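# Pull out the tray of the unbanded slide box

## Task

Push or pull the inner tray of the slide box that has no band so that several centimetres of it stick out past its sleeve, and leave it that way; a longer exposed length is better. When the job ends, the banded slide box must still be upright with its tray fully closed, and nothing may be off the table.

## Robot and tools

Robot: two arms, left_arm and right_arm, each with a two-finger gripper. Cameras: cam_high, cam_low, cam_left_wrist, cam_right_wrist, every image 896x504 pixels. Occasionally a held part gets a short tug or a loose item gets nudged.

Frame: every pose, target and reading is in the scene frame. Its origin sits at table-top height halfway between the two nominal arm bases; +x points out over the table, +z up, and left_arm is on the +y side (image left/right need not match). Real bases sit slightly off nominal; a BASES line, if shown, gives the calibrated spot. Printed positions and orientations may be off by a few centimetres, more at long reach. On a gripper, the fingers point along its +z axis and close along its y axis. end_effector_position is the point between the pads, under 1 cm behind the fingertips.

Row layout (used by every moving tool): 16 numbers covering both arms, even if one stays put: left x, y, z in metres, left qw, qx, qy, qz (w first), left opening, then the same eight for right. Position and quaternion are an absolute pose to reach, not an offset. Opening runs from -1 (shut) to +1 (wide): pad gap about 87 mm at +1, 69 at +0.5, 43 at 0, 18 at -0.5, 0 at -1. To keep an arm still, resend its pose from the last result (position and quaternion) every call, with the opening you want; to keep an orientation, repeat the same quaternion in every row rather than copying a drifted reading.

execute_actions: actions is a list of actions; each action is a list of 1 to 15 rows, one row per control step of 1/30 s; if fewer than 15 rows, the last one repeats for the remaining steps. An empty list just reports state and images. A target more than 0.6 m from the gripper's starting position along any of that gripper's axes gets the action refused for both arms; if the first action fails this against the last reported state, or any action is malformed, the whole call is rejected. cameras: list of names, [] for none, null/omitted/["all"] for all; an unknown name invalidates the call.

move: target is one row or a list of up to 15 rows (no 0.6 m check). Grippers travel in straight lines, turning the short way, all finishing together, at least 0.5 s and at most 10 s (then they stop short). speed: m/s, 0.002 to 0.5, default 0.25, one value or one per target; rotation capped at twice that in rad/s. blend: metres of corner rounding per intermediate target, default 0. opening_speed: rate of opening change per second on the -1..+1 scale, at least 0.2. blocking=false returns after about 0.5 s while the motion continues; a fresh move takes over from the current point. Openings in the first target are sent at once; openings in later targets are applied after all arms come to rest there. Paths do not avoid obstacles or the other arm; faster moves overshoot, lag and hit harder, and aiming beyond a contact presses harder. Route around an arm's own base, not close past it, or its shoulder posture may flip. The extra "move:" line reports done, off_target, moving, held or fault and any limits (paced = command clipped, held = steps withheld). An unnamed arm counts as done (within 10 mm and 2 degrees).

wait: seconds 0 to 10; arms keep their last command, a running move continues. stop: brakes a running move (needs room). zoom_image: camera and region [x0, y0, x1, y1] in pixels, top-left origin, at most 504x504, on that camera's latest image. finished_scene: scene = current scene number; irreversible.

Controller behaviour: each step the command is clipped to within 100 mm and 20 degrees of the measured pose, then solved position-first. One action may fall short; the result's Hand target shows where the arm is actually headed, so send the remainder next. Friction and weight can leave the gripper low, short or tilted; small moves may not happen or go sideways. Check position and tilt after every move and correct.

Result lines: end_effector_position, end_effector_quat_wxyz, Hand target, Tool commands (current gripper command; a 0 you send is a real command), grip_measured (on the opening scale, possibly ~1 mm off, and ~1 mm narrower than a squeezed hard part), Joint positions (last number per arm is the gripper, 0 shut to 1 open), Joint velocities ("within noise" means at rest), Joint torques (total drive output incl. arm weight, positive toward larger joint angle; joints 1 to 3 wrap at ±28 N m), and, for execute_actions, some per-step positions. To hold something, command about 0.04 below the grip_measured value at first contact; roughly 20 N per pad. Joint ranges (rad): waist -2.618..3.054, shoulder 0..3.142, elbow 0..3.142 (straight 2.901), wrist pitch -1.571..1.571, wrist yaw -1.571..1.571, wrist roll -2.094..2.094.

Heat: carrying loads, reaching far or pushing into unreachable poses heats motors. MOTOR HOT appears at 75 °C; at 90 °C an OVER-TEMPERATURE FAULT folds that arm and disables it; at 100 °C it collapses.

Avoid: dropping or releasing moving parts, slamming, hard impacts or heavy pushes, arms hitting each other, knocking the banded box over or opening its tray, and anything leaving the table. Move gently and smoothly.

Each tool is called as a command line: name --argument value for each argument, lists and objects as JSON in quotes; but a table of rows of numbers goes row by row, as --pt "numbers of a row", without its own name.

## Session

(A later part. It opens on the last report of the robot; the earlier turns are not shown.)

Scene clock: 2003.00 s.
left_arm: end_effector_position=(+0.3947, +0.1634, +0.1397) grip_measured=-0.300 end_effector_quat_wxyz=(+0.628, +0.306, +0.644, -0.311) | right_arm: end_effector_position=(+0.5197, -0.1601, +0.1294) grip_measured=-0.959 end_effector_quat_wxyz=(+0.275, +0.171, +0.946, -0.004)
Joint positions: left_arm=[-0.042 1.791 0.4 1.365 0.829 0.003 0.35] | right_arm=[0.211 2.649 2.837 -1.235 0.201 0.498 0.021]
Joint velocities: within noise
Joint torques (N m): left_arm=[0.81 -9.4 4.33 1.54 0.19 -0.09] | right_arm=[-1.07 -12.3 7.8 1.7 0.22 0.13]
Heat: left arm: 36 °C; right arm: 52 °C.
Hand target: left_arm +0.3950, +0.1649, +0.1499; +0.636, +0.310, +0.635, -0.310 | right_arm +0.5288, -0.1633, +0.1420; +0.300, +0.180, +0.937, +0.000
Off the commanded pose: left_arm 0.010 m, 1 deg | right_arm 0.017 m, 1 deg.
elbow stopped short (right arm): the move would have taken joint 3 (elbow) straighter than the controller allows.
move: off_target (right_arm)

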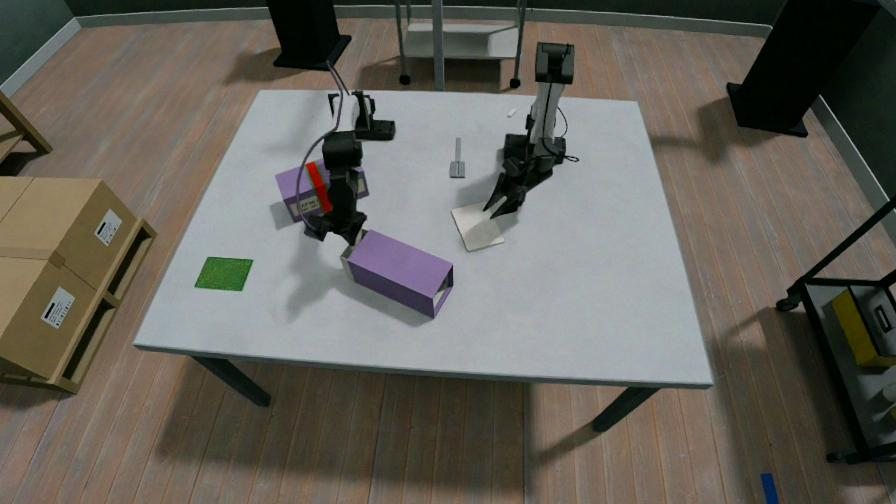

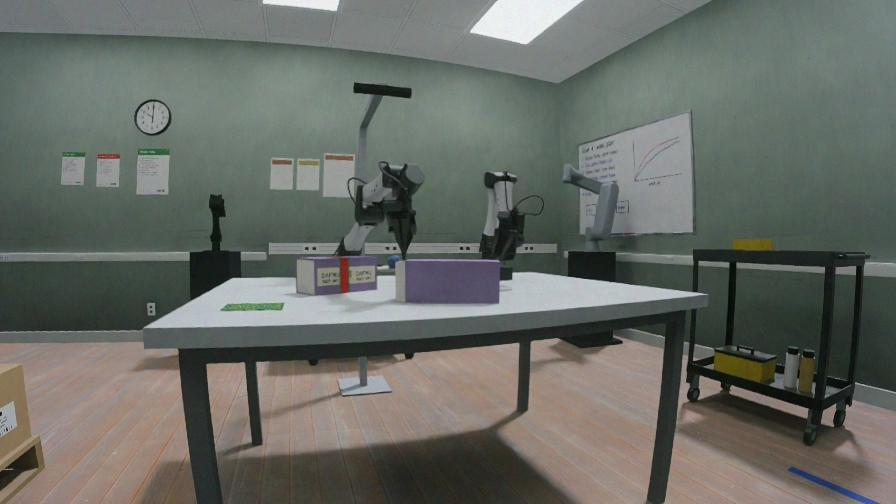

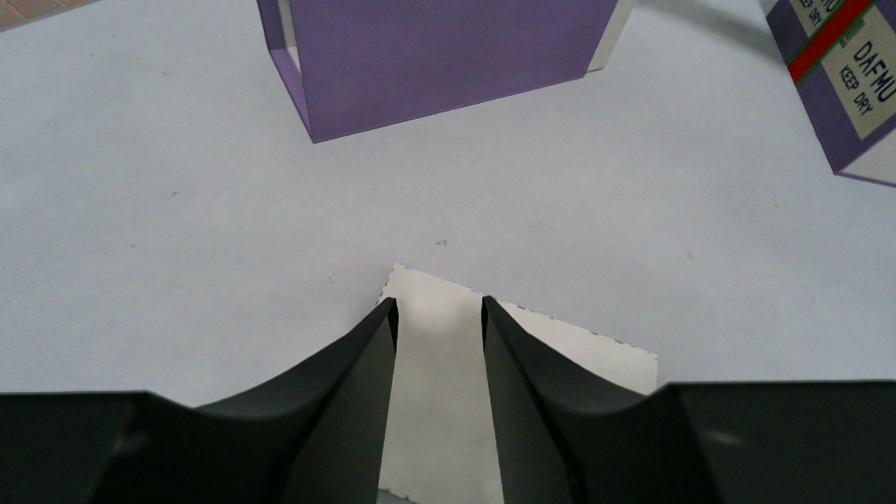

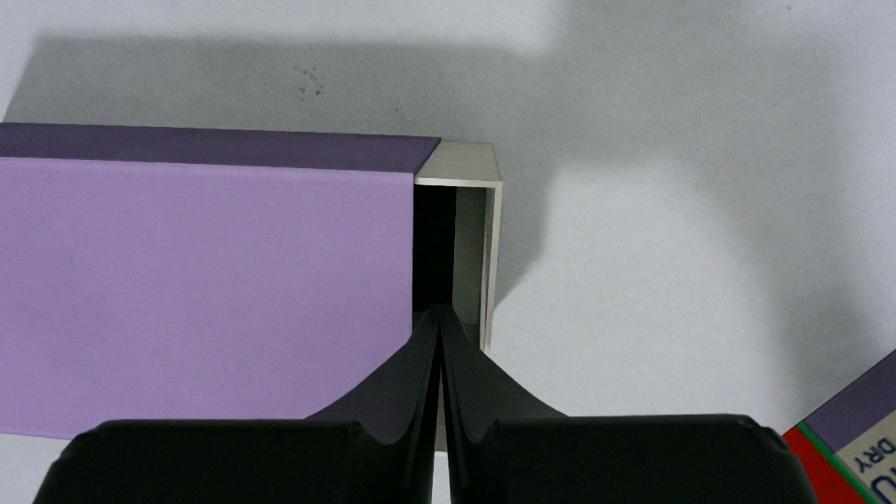

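move --pt "0.395 0.165 0.22 0.45 0.15 0.86 -0.15 0.3 0.536 -0.163 0.102 0.28 0.181 0.943 -0.008 -1" --pt "0.42 0.12 0.25 0.2 0 0.98 0 0.3 0.536 -0.163 0.102 0.28 0.181 0.943 -0.008 -1" --pt "0.515 0.02 0.20 0.3 0 0.954 0 0.3 0.536 -0.163 0.102 0.28 0.181 0.943 -0.008 -1" --speed 0.1

zoom_image --camera "cam_high" --region '[300, 160, 500, 330]'

Scene clock: 2023.90 s.
left_arm: end_effector_position=(+0.5123, +0.0233, +0.2052) grip_measured=+0.300 end_effector_quat_wxyz=(+0.321, +0.003, +0.947, -0.019) | right_arm: end_effector_position=(+0.5272, -0.1618, +0.0979) grip_measured=-0.959 end_effector_quat_wxyz=(+0.264, +0.174, +0.949, -0.011)
Joint positions: left_arm=[-0.589 2.553 2.837 -1.278 -0.328 -0.515 0.65] | right_arm=[0.207 2.711 2.837 -1.199 0.207 0.501 0.021]
Joint velocities: within noise
Joint torques (N m): left_arm=[-0.32 -12.48 9.36 1.08 -0.2 -0.1] | right_arm=[-0.94 -11.85 7.17 1.68 0.16 0.12]
Heat: left arm: 35 °C; right arm: 58 °C.
Hand target: left_arm +0.5144, +0.0204, +0.1995; +0.323, +0.002, +0.946, -0.015 | right_arm +0.5355, -0.1630, +0.1022; +0.281, +0.181, +0.943, -0.008
Off the commanded pose: left_arm 0.007 m, 3 deg | right_arm 0.010 m, 2 deg.
elbow stopped short (left arm): the move would have taken joint 3 (elbow) straighter than the controller allows.
move: off_target (left_arm)

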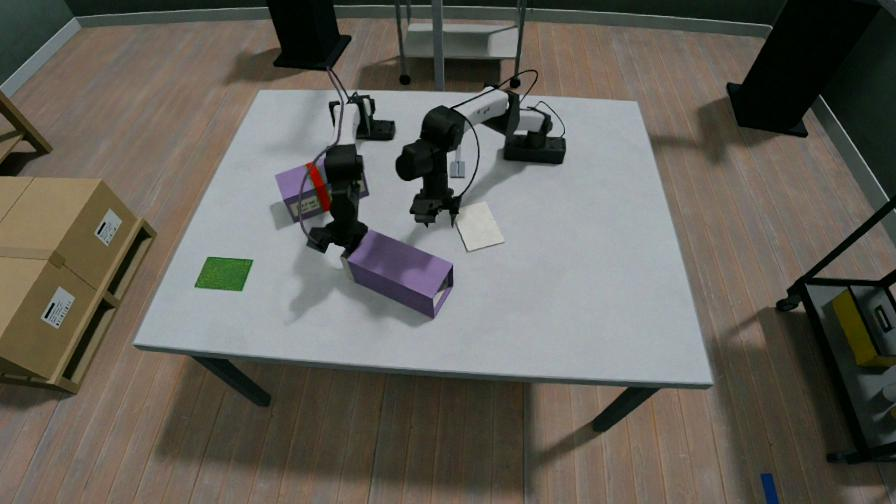

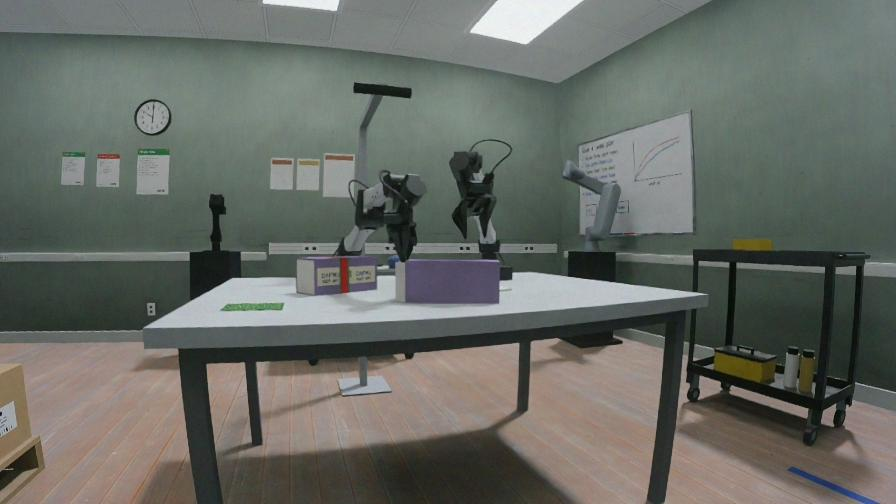

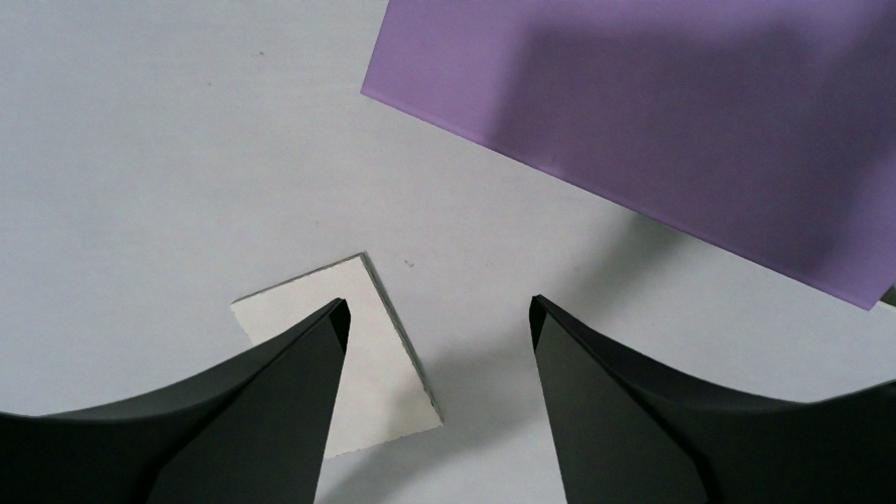

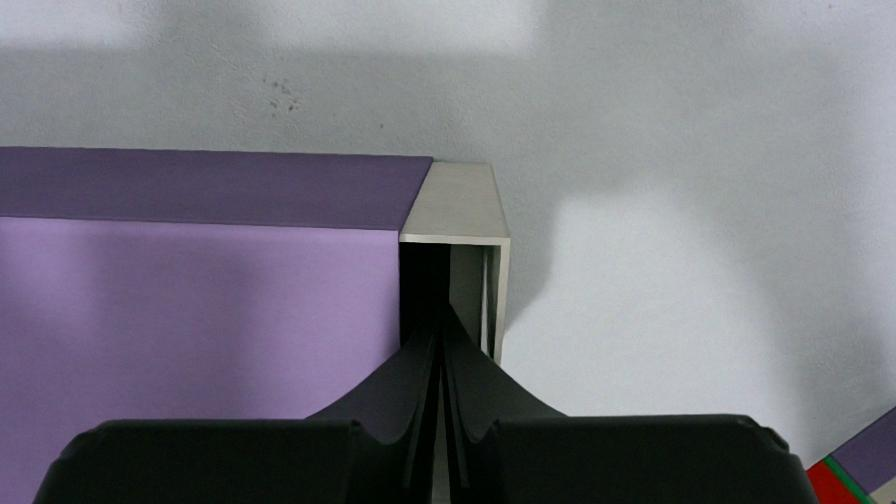

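Scaled by 2.520 from the camera's 896x504 image, which has a finer 1280x720 frame.

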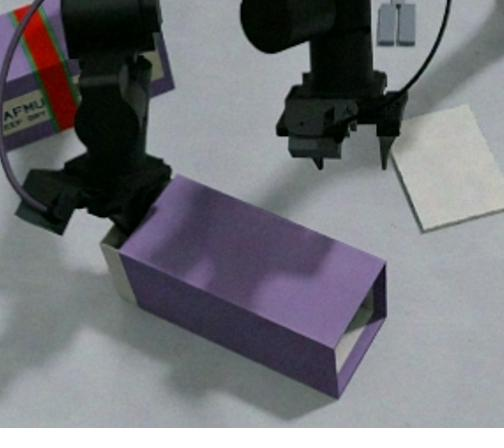

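move --pt "0.552 -0.018 0.16 0.42 0.03 0.907 -0.03 0.3 0.536 -0.163 0.102 0.28 0.181 0.943 -0.008 -1" --pt "0.555 -0.015 0.145 0.42 0.03 0.907 -0.03 0.3 0.536 -0.163 0.102 0.28 0.181 0.943 -0.008 -1" --speed 0.1

zoom_image --camera "cam_high" --region '[300, 160, 500, 330]'

Scene clock: 2040.03 s.
left_arm: end_effector_position=(+0.5521, -0.0148, +0.1147) grip_measured=+0.300 end_effector_quat_wxyz=(+0.396, +0.037, +0.917, -0.017) | right_arm: end_effector_position=(+0.5279, -0.1617, +0.0982) grip_measured=-0.959 end_effector_quat_wxyz=(+0.266, +0.174, +0.948, -0.010)
Joint positions: left_arm=[-0.629 2.492 2.259 -0.61 -0.408 -0.423 0.65] | right_arm=[0.207 2.711 2.837 -1.196 0.207 0.502 0.021]
Joint velocities: within noise
Joint torques (N m): left_arm=[0.13 -21.5 6.72 1.47 -0.19 -0.02] | right_arm=[-0.94 -11.86 7.16 1.65 0.16 0.12]
Heat: left arm: 37 °C; right arm: 60 °C.
Hand target: left_arm +0.5548, -0.0149, +0.1447; +0.419, +0.030, +0.907, -0.030 | right_arm +0.5356, -0.1630, +0.1021; +0.281, +0.181, +0.943, -0.008
Off the commanded pose: left_arm 0.030 m, 3 deg | right_arm 0.009 m, 2 deg.
move: off_target (left_arm)

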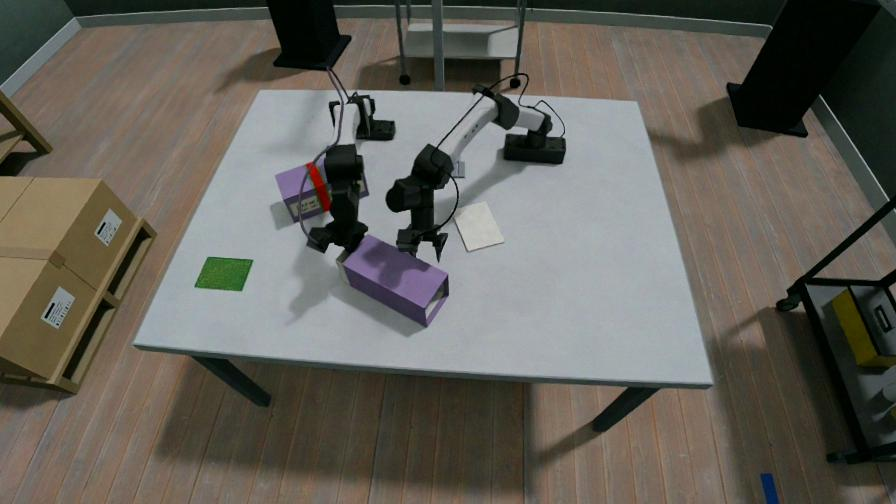

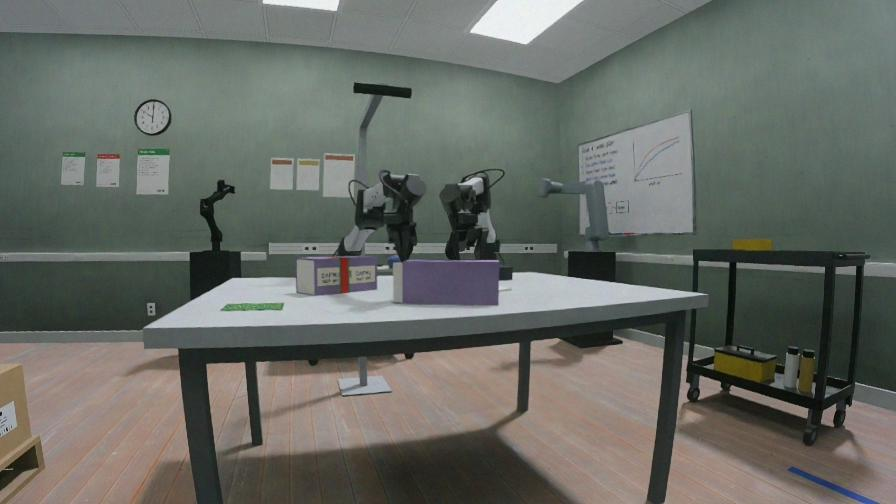

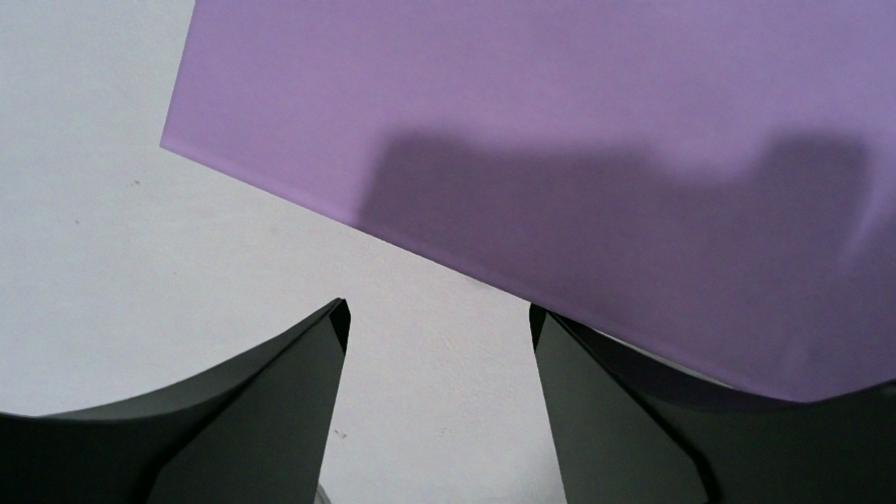

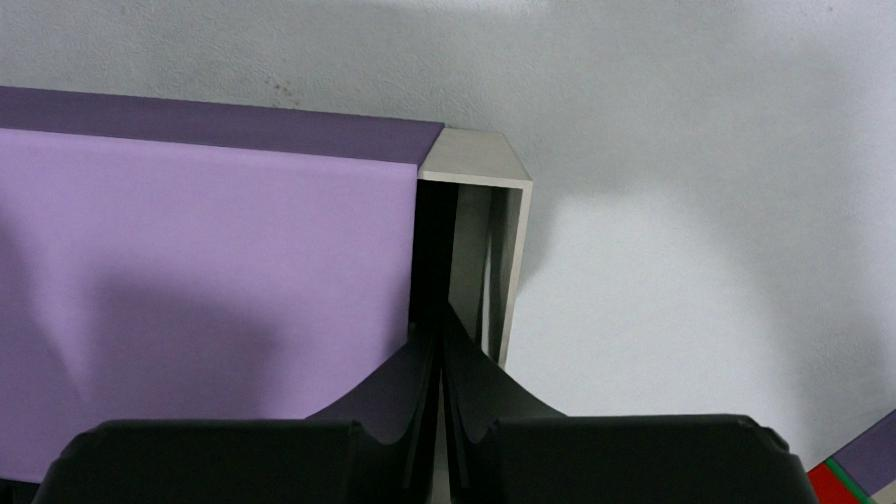

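Scaled by 2.520 from the camera's 896x504 image, which has a finer 1280x720 frame.

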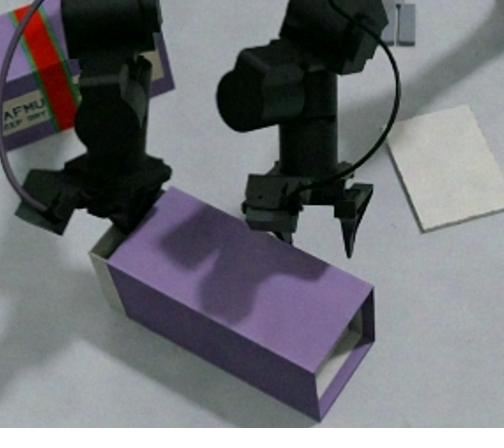

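move --pt "0.545 -0.012 0.19 0.42 0.03 0.907 -0.03 0.3 0.536 -0.163 0.102 0.28 0.181 0.943 -0.008 -1" --pt "0.598 -0.010 0.19 0.46 0.03 0.887 -0.03 0.3 0.536 -0.163 0.102 0.28 0.181 0.943 -0.008 -1" --speed 0.1

zoom_image --camera "cam_high" --region '[300, 160, 500, 330]'

Scene clock: 2054.53 s.
left_arm: end_effector_position=(+0.5958, -0.0114, +0.2034) grip_measured=+0.300 end_effector_quat_wxyz=(+0.469, +0.027, +0.882, -0.042) | right_arm: end_effector_position=(+0.5280, -0.1616, +0.0982) grip_measured=-0.959 end_effector_quat_wxyz=(+0.266, +0.175, +0.948, -0.010)
Joint positions: left_arm=[-0.587 2.583 2.673 -0.741 -0.409 -0.353 0.65] | right_arm=[0.207 2.711 2.837 -1.196 0.207 0.502 0.021]
Joint velocities: within noise
Joint torques (N m): left_arm=[0.08 -12.6 10.4 1.38 -0.18 -0.02] | right_arm=[-0.95 -11.89 7.16 1.66 0.16 0.11]
Heat: left arm: 41 °C; right arm: 61 °C.
Hand target: left_arm +0.5976, -0.0097, +0.1899; +0.461, +0.030, +0.886, -0.031 | right_arm +0.5356, -0.1630, +0.1022; +0.281, +0.181, +0.943, -0.007
Off the commanded pose: left_arm 0.014 m, 2 deg | right_arm 0.009 m, 2 deg.
move: off_target (left_arm)

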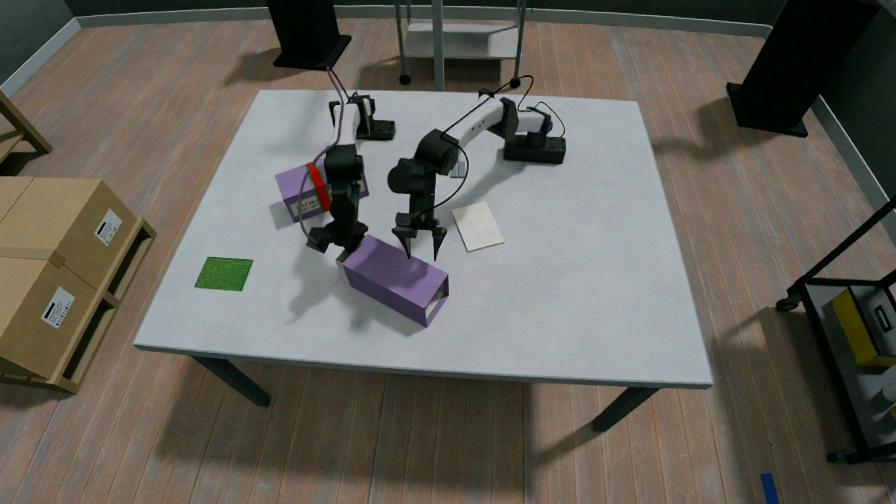

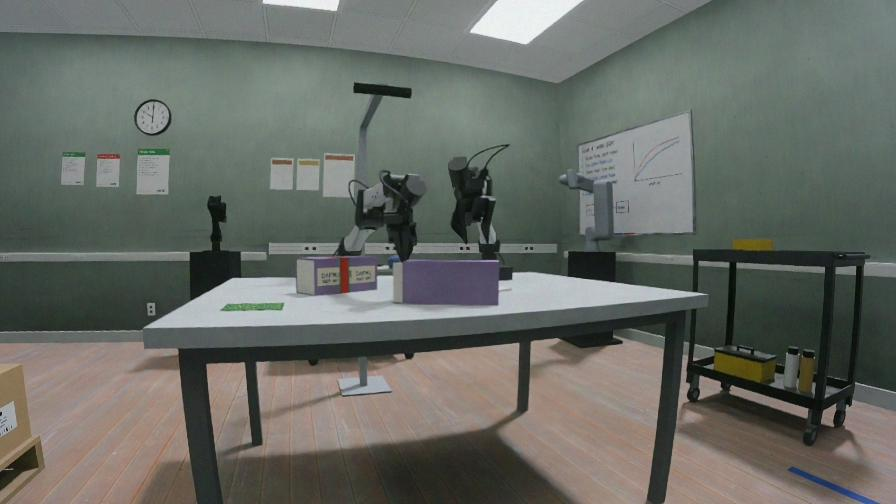

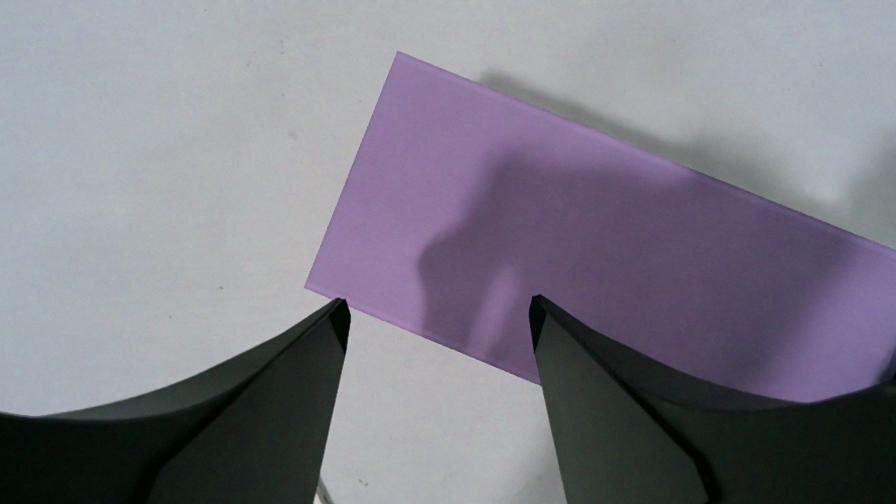

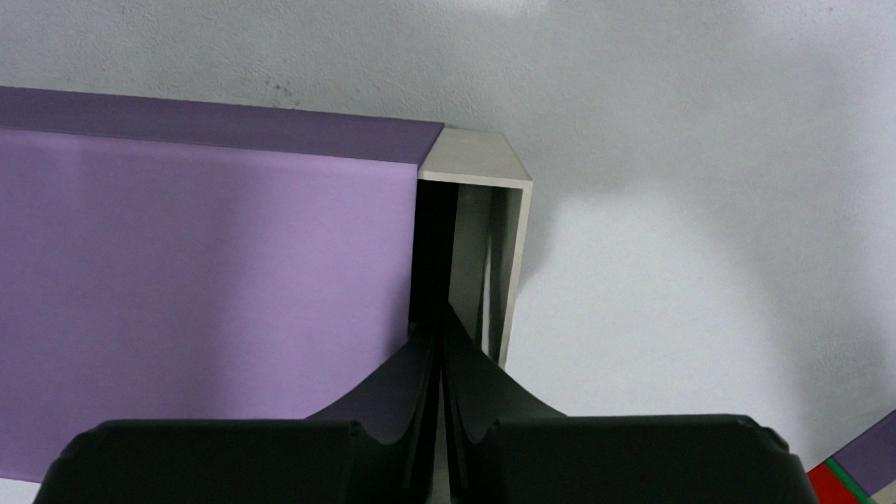

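Scaled by 2.520 from the camera's 896x504 image, which has a finer 1280x720 frame.

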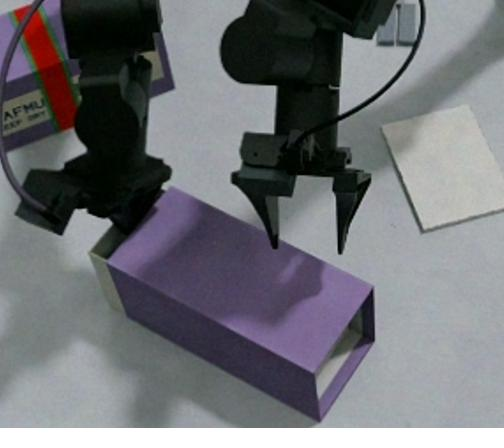

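move --pt "0.606 -0.035 0.15 0.46 0.03 0.887 -0.03 0.3 0.536 -0.163 0.102 0.28 0.181 0.943 -0.008 -1" --speed 0.1

zoom_image --camera "cam_high" --region '[300, 160, 500, 330]'

Scene clock: 2064.07 s.
left_arm: end_effector_position=(+0.6062, -0.0343, +0.1623) grip_measured=+0.300 end_effector_quat_wxyz=(+0.472, +0.032, +0.880, -0.041) | right_arm: end_effector_position=(+0.5281, -0.1616, +0.0983) grip_measured=-0.959 end_effector_quat_wxyz=(+0.266, +0.175, +0.948, -0.010)
Joint positions: left_arm=[-0.61 2.747 2.821 -0.724 -0.426 -0.356 0.65] | right_arm=[0.207 2.711 2.837 -1.196 0.207 0.503 0.021]
Joint velocities: within noise
Joint torques (N m): left_arm=[-0.18 -14.02 10.66 1.42 -0.19 -0.08] | right_arm=[-0.92 -11.86 7.15 1.65 0.16 0.11]
Heat: left arm: 42 °C; right arm: 62 °C.
Hand target: left_arm +0.6055, -0.0345, +0.1499; +0.466, +0.031, +0.884, -0.034 | right_arm +0.5356, -0.1630, +0.1022; +0.281, +0.181, +0.943, -0.007
Off the commanded pose: left_arm 0.012 m, 2 deg | right_arm 0.009 m, 2 deg.
move: off_target (left_arm)

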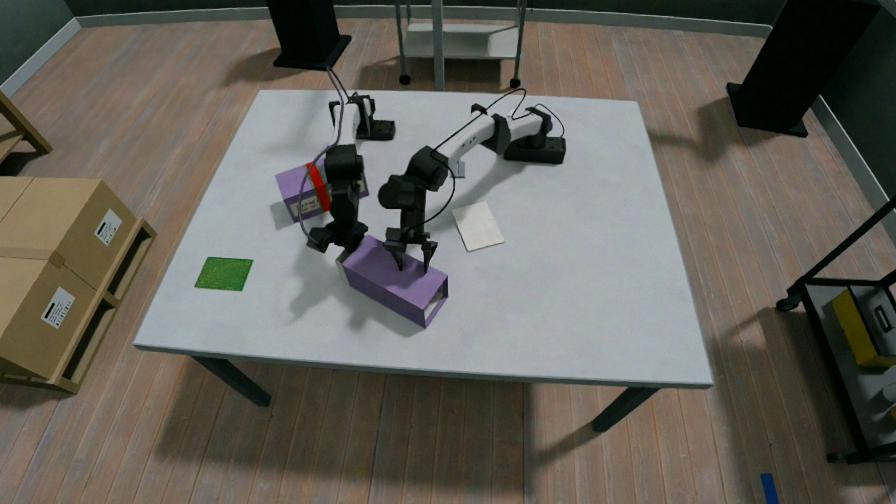

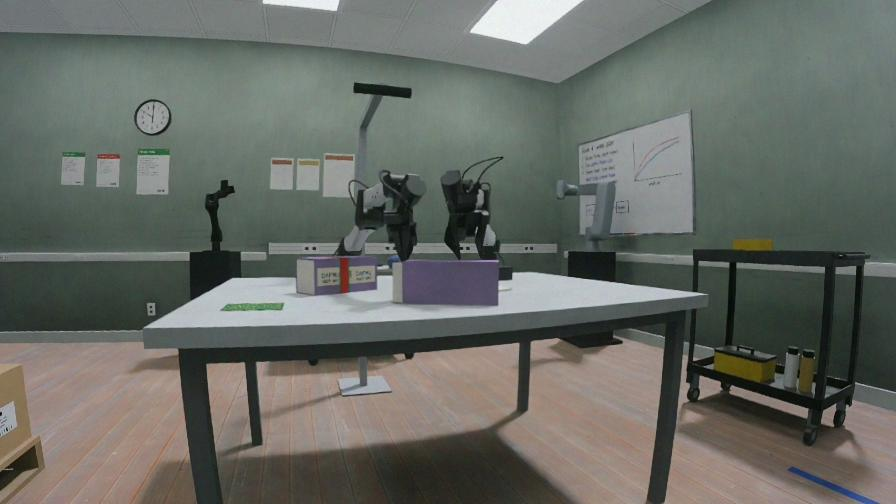

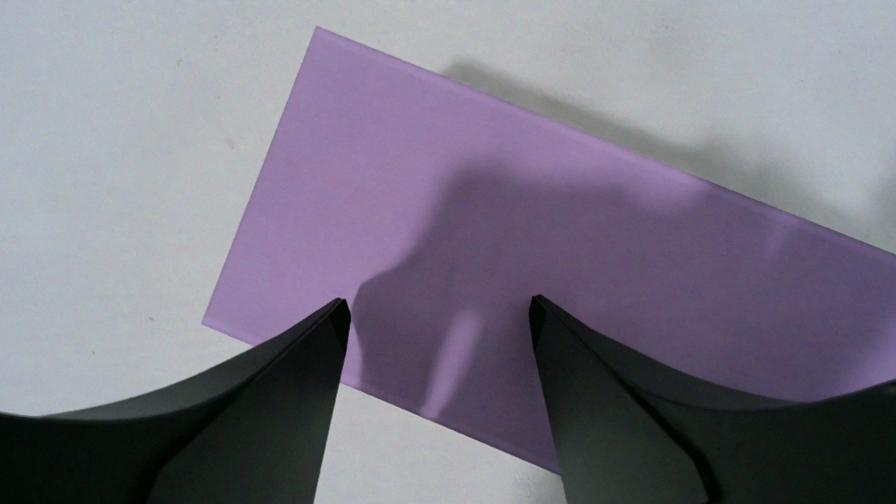

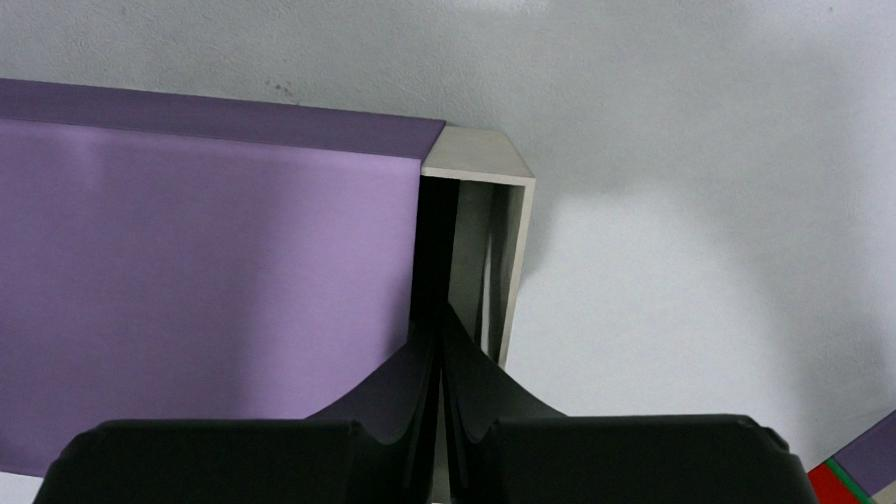

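Scaled by 2.520 from the camera's 896x504 image, which has a finer 1280x720 frame.

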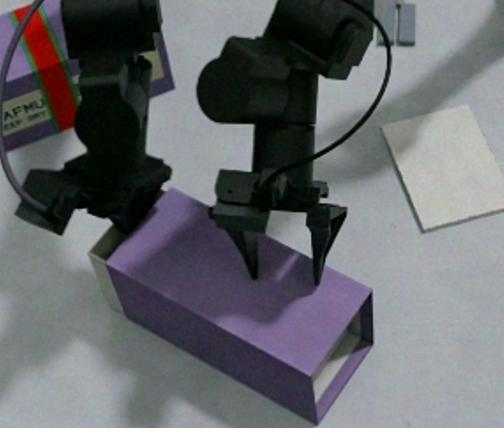

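move --pt "0.575 0.025 0.05 0.40 0.03 0.915 -0.03 0.3 0.536 -0.163 0.102 0.28 0.181 0.943 -0.008 -1" --speed 0.08

move --pt "0.575 0.025 0.05 0.40 0.03 0.915 -0.03 0.3 0.515 -0.225 0.097 0.28 0.181 0.943 -0.008 -1" --speed 0.04

zoom_image --camera "cam_high" --region '[300, 160, 500, 330]'

Scene clock: 2076.20 s.
left_arm: end_effector_position=(+0.6049, -0.0314, +0.1608) grip_measured=+0.300 end_effector_quat_wxyz=(+0.505, +0.019, +0.857, -0.102) | right_arm: end_effector_position=(+0.5287, -0.1615, +0.0985) grip_measured=-0.959 end_effector_quat_wxyz=(+0.267, +0.175, +0.948, -0.010)
Joint positions: left_arm=[-0.588 2.461 2.186 -0.248 -0.35 -0.372 0.65] | right_arm=[0.207 2.711 2.837 -1.193 0.207 0.503 0.021]
Joint velocities: within noise
Joint torques (N m): left_arm=[3.79 -10.86 4.85 -0.02 0.03 -0.1] | right_arm=[-0.94 -11.88 7.12 1.64 0.16 0.11]
Heat: left arm: 44 °C; right arm: 62 °C.
Hand target: left_arm +0.5826, +0.0100, +0.0809; +0.405, +0.028, +0.913, -0.035 | right_arm +0.5357, -0.1630, +0.1022; +0.281, +0.181, +0.942, -0.007
Off the commanded pose: left_arm 0.128 m, 16 deg; position clipped | right_arm 0.008 m, 2 deg.
move: off_target (left_arm); limits=paced

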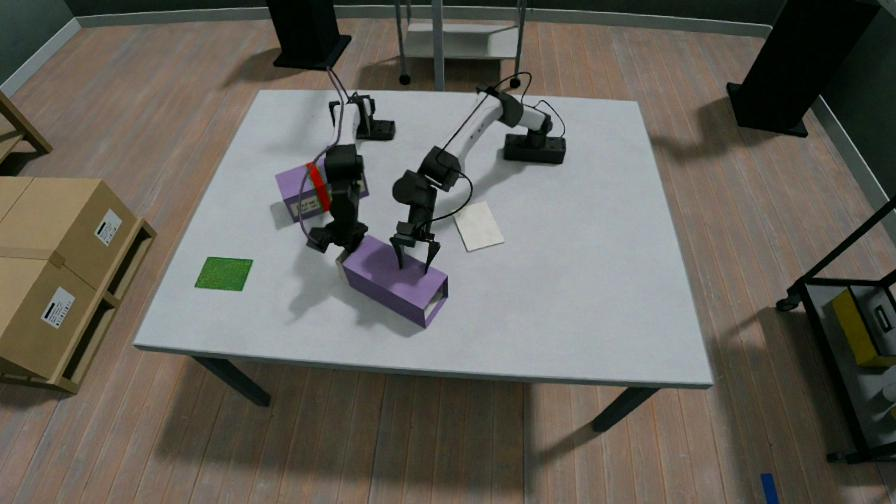

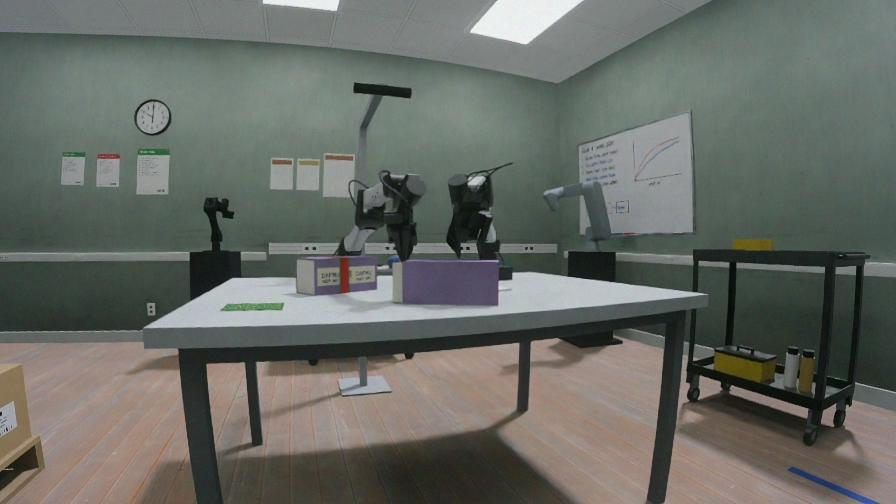

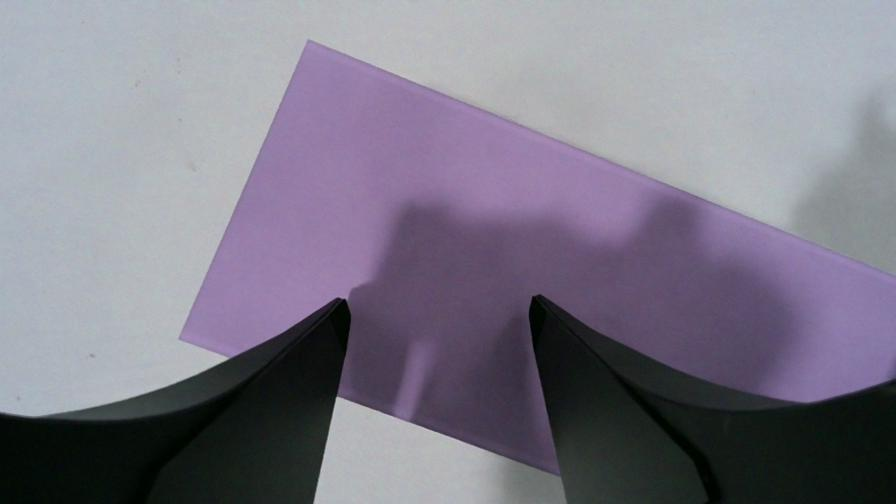

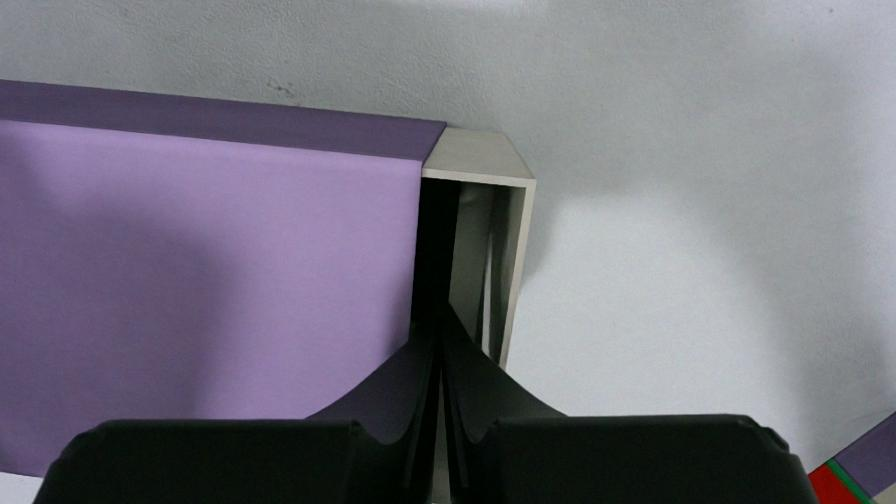

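Scene clock: 2078.37 s.
left_arm: end_effector_position=(+0.6040, -0.0326, +0.1614) grip_measured=+0.300 end_effector_quat_wxyz=(+0.502, +0.022, +0.858, -0.105) | right_arm: end_effector_position=(+0.5333, -0.1790, +0.0995) grip_measured=-0.959 end_effector_quat_wxyz=(+0.300, +0.167, +0.938, +0.052)
Joint positions: left_arm=[-0.587 2.461 2.192 -0.257 -0.338 -0.372 0.65] | right_arm=[0.14 2.436 2.276 -0.795 0.074 0.452 0.02]
Joint velocities: within noise
Joint torques (N m): left_arm=[3.54 -10.58 5.07 -0.01 -0.11 -0.05] | right_arm=[-4.52 -14.08 3.64 0.81 0.77 -0.45]
Heat: left arm: 44 °C; right arm: 63 °C.
Hand target: left_arm +0.5826, +0.0095, +0.0817; +0.405, +0.030, +0.913, -0.034 | right_arm +0.5159, -0.2228, +0.0972; +0.278, +0.180, +0.943, -0.006
Off the commanded pose: left_arm 0.129 m, 16 deg; position clipped | right_arm 0.050 m, 7 deg.
move: off_target (left_arm, right_arm); limits=paced

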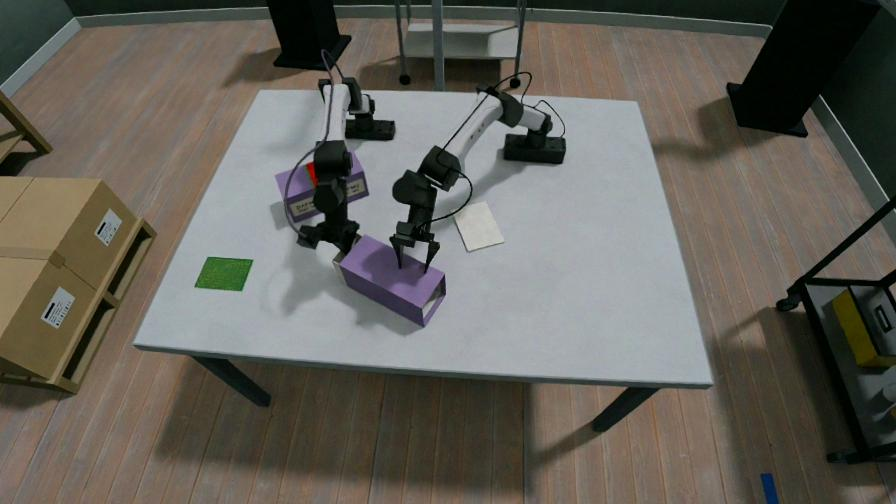

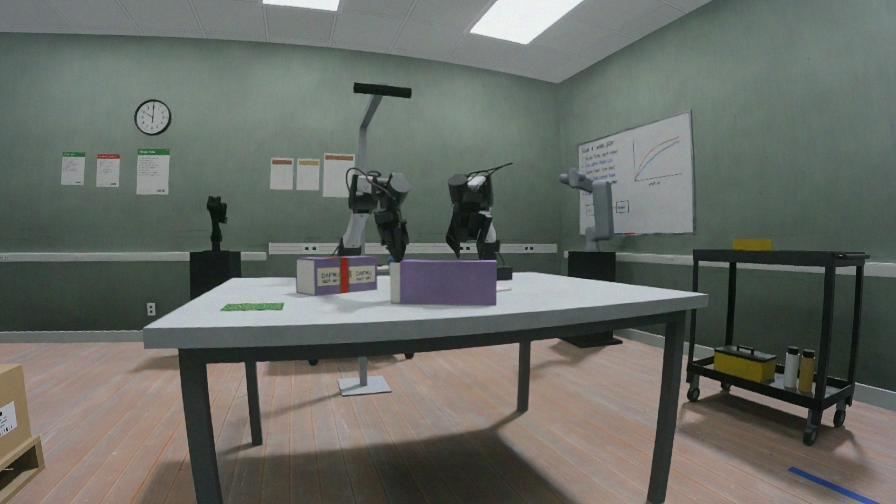

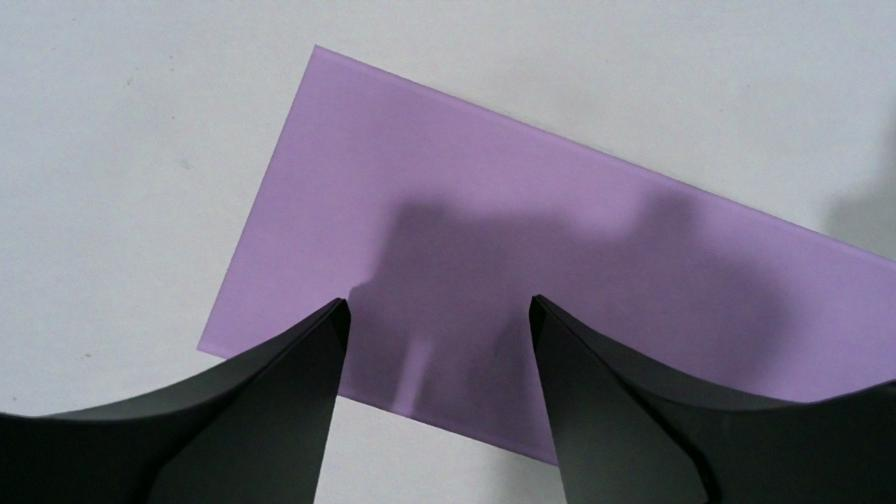

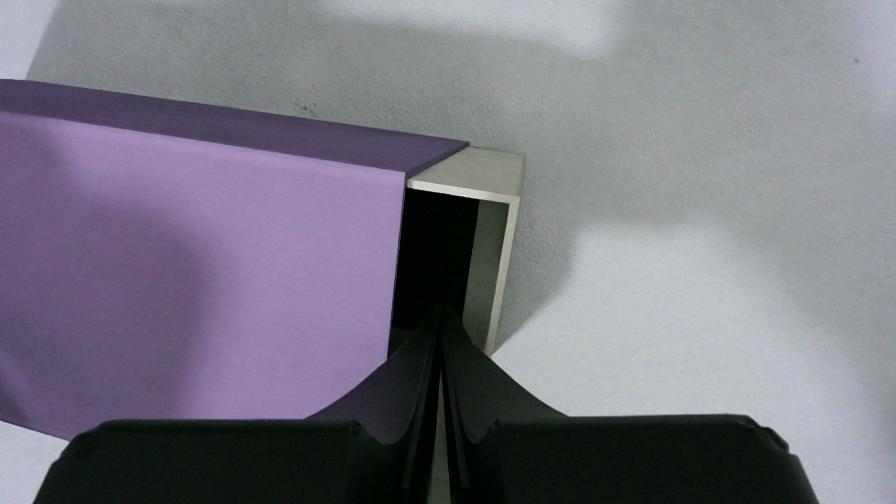

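Scaled by 2.520 from the camera's 896x504 image, which has a finer 1280x720 frame.

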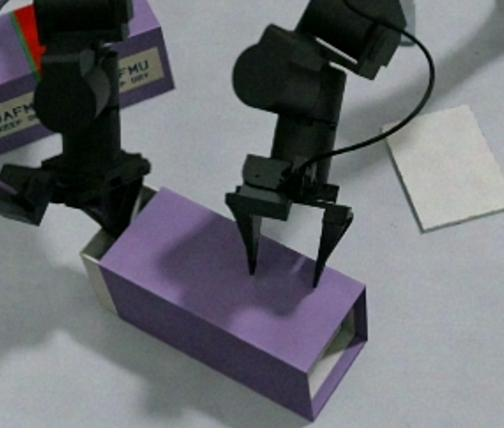

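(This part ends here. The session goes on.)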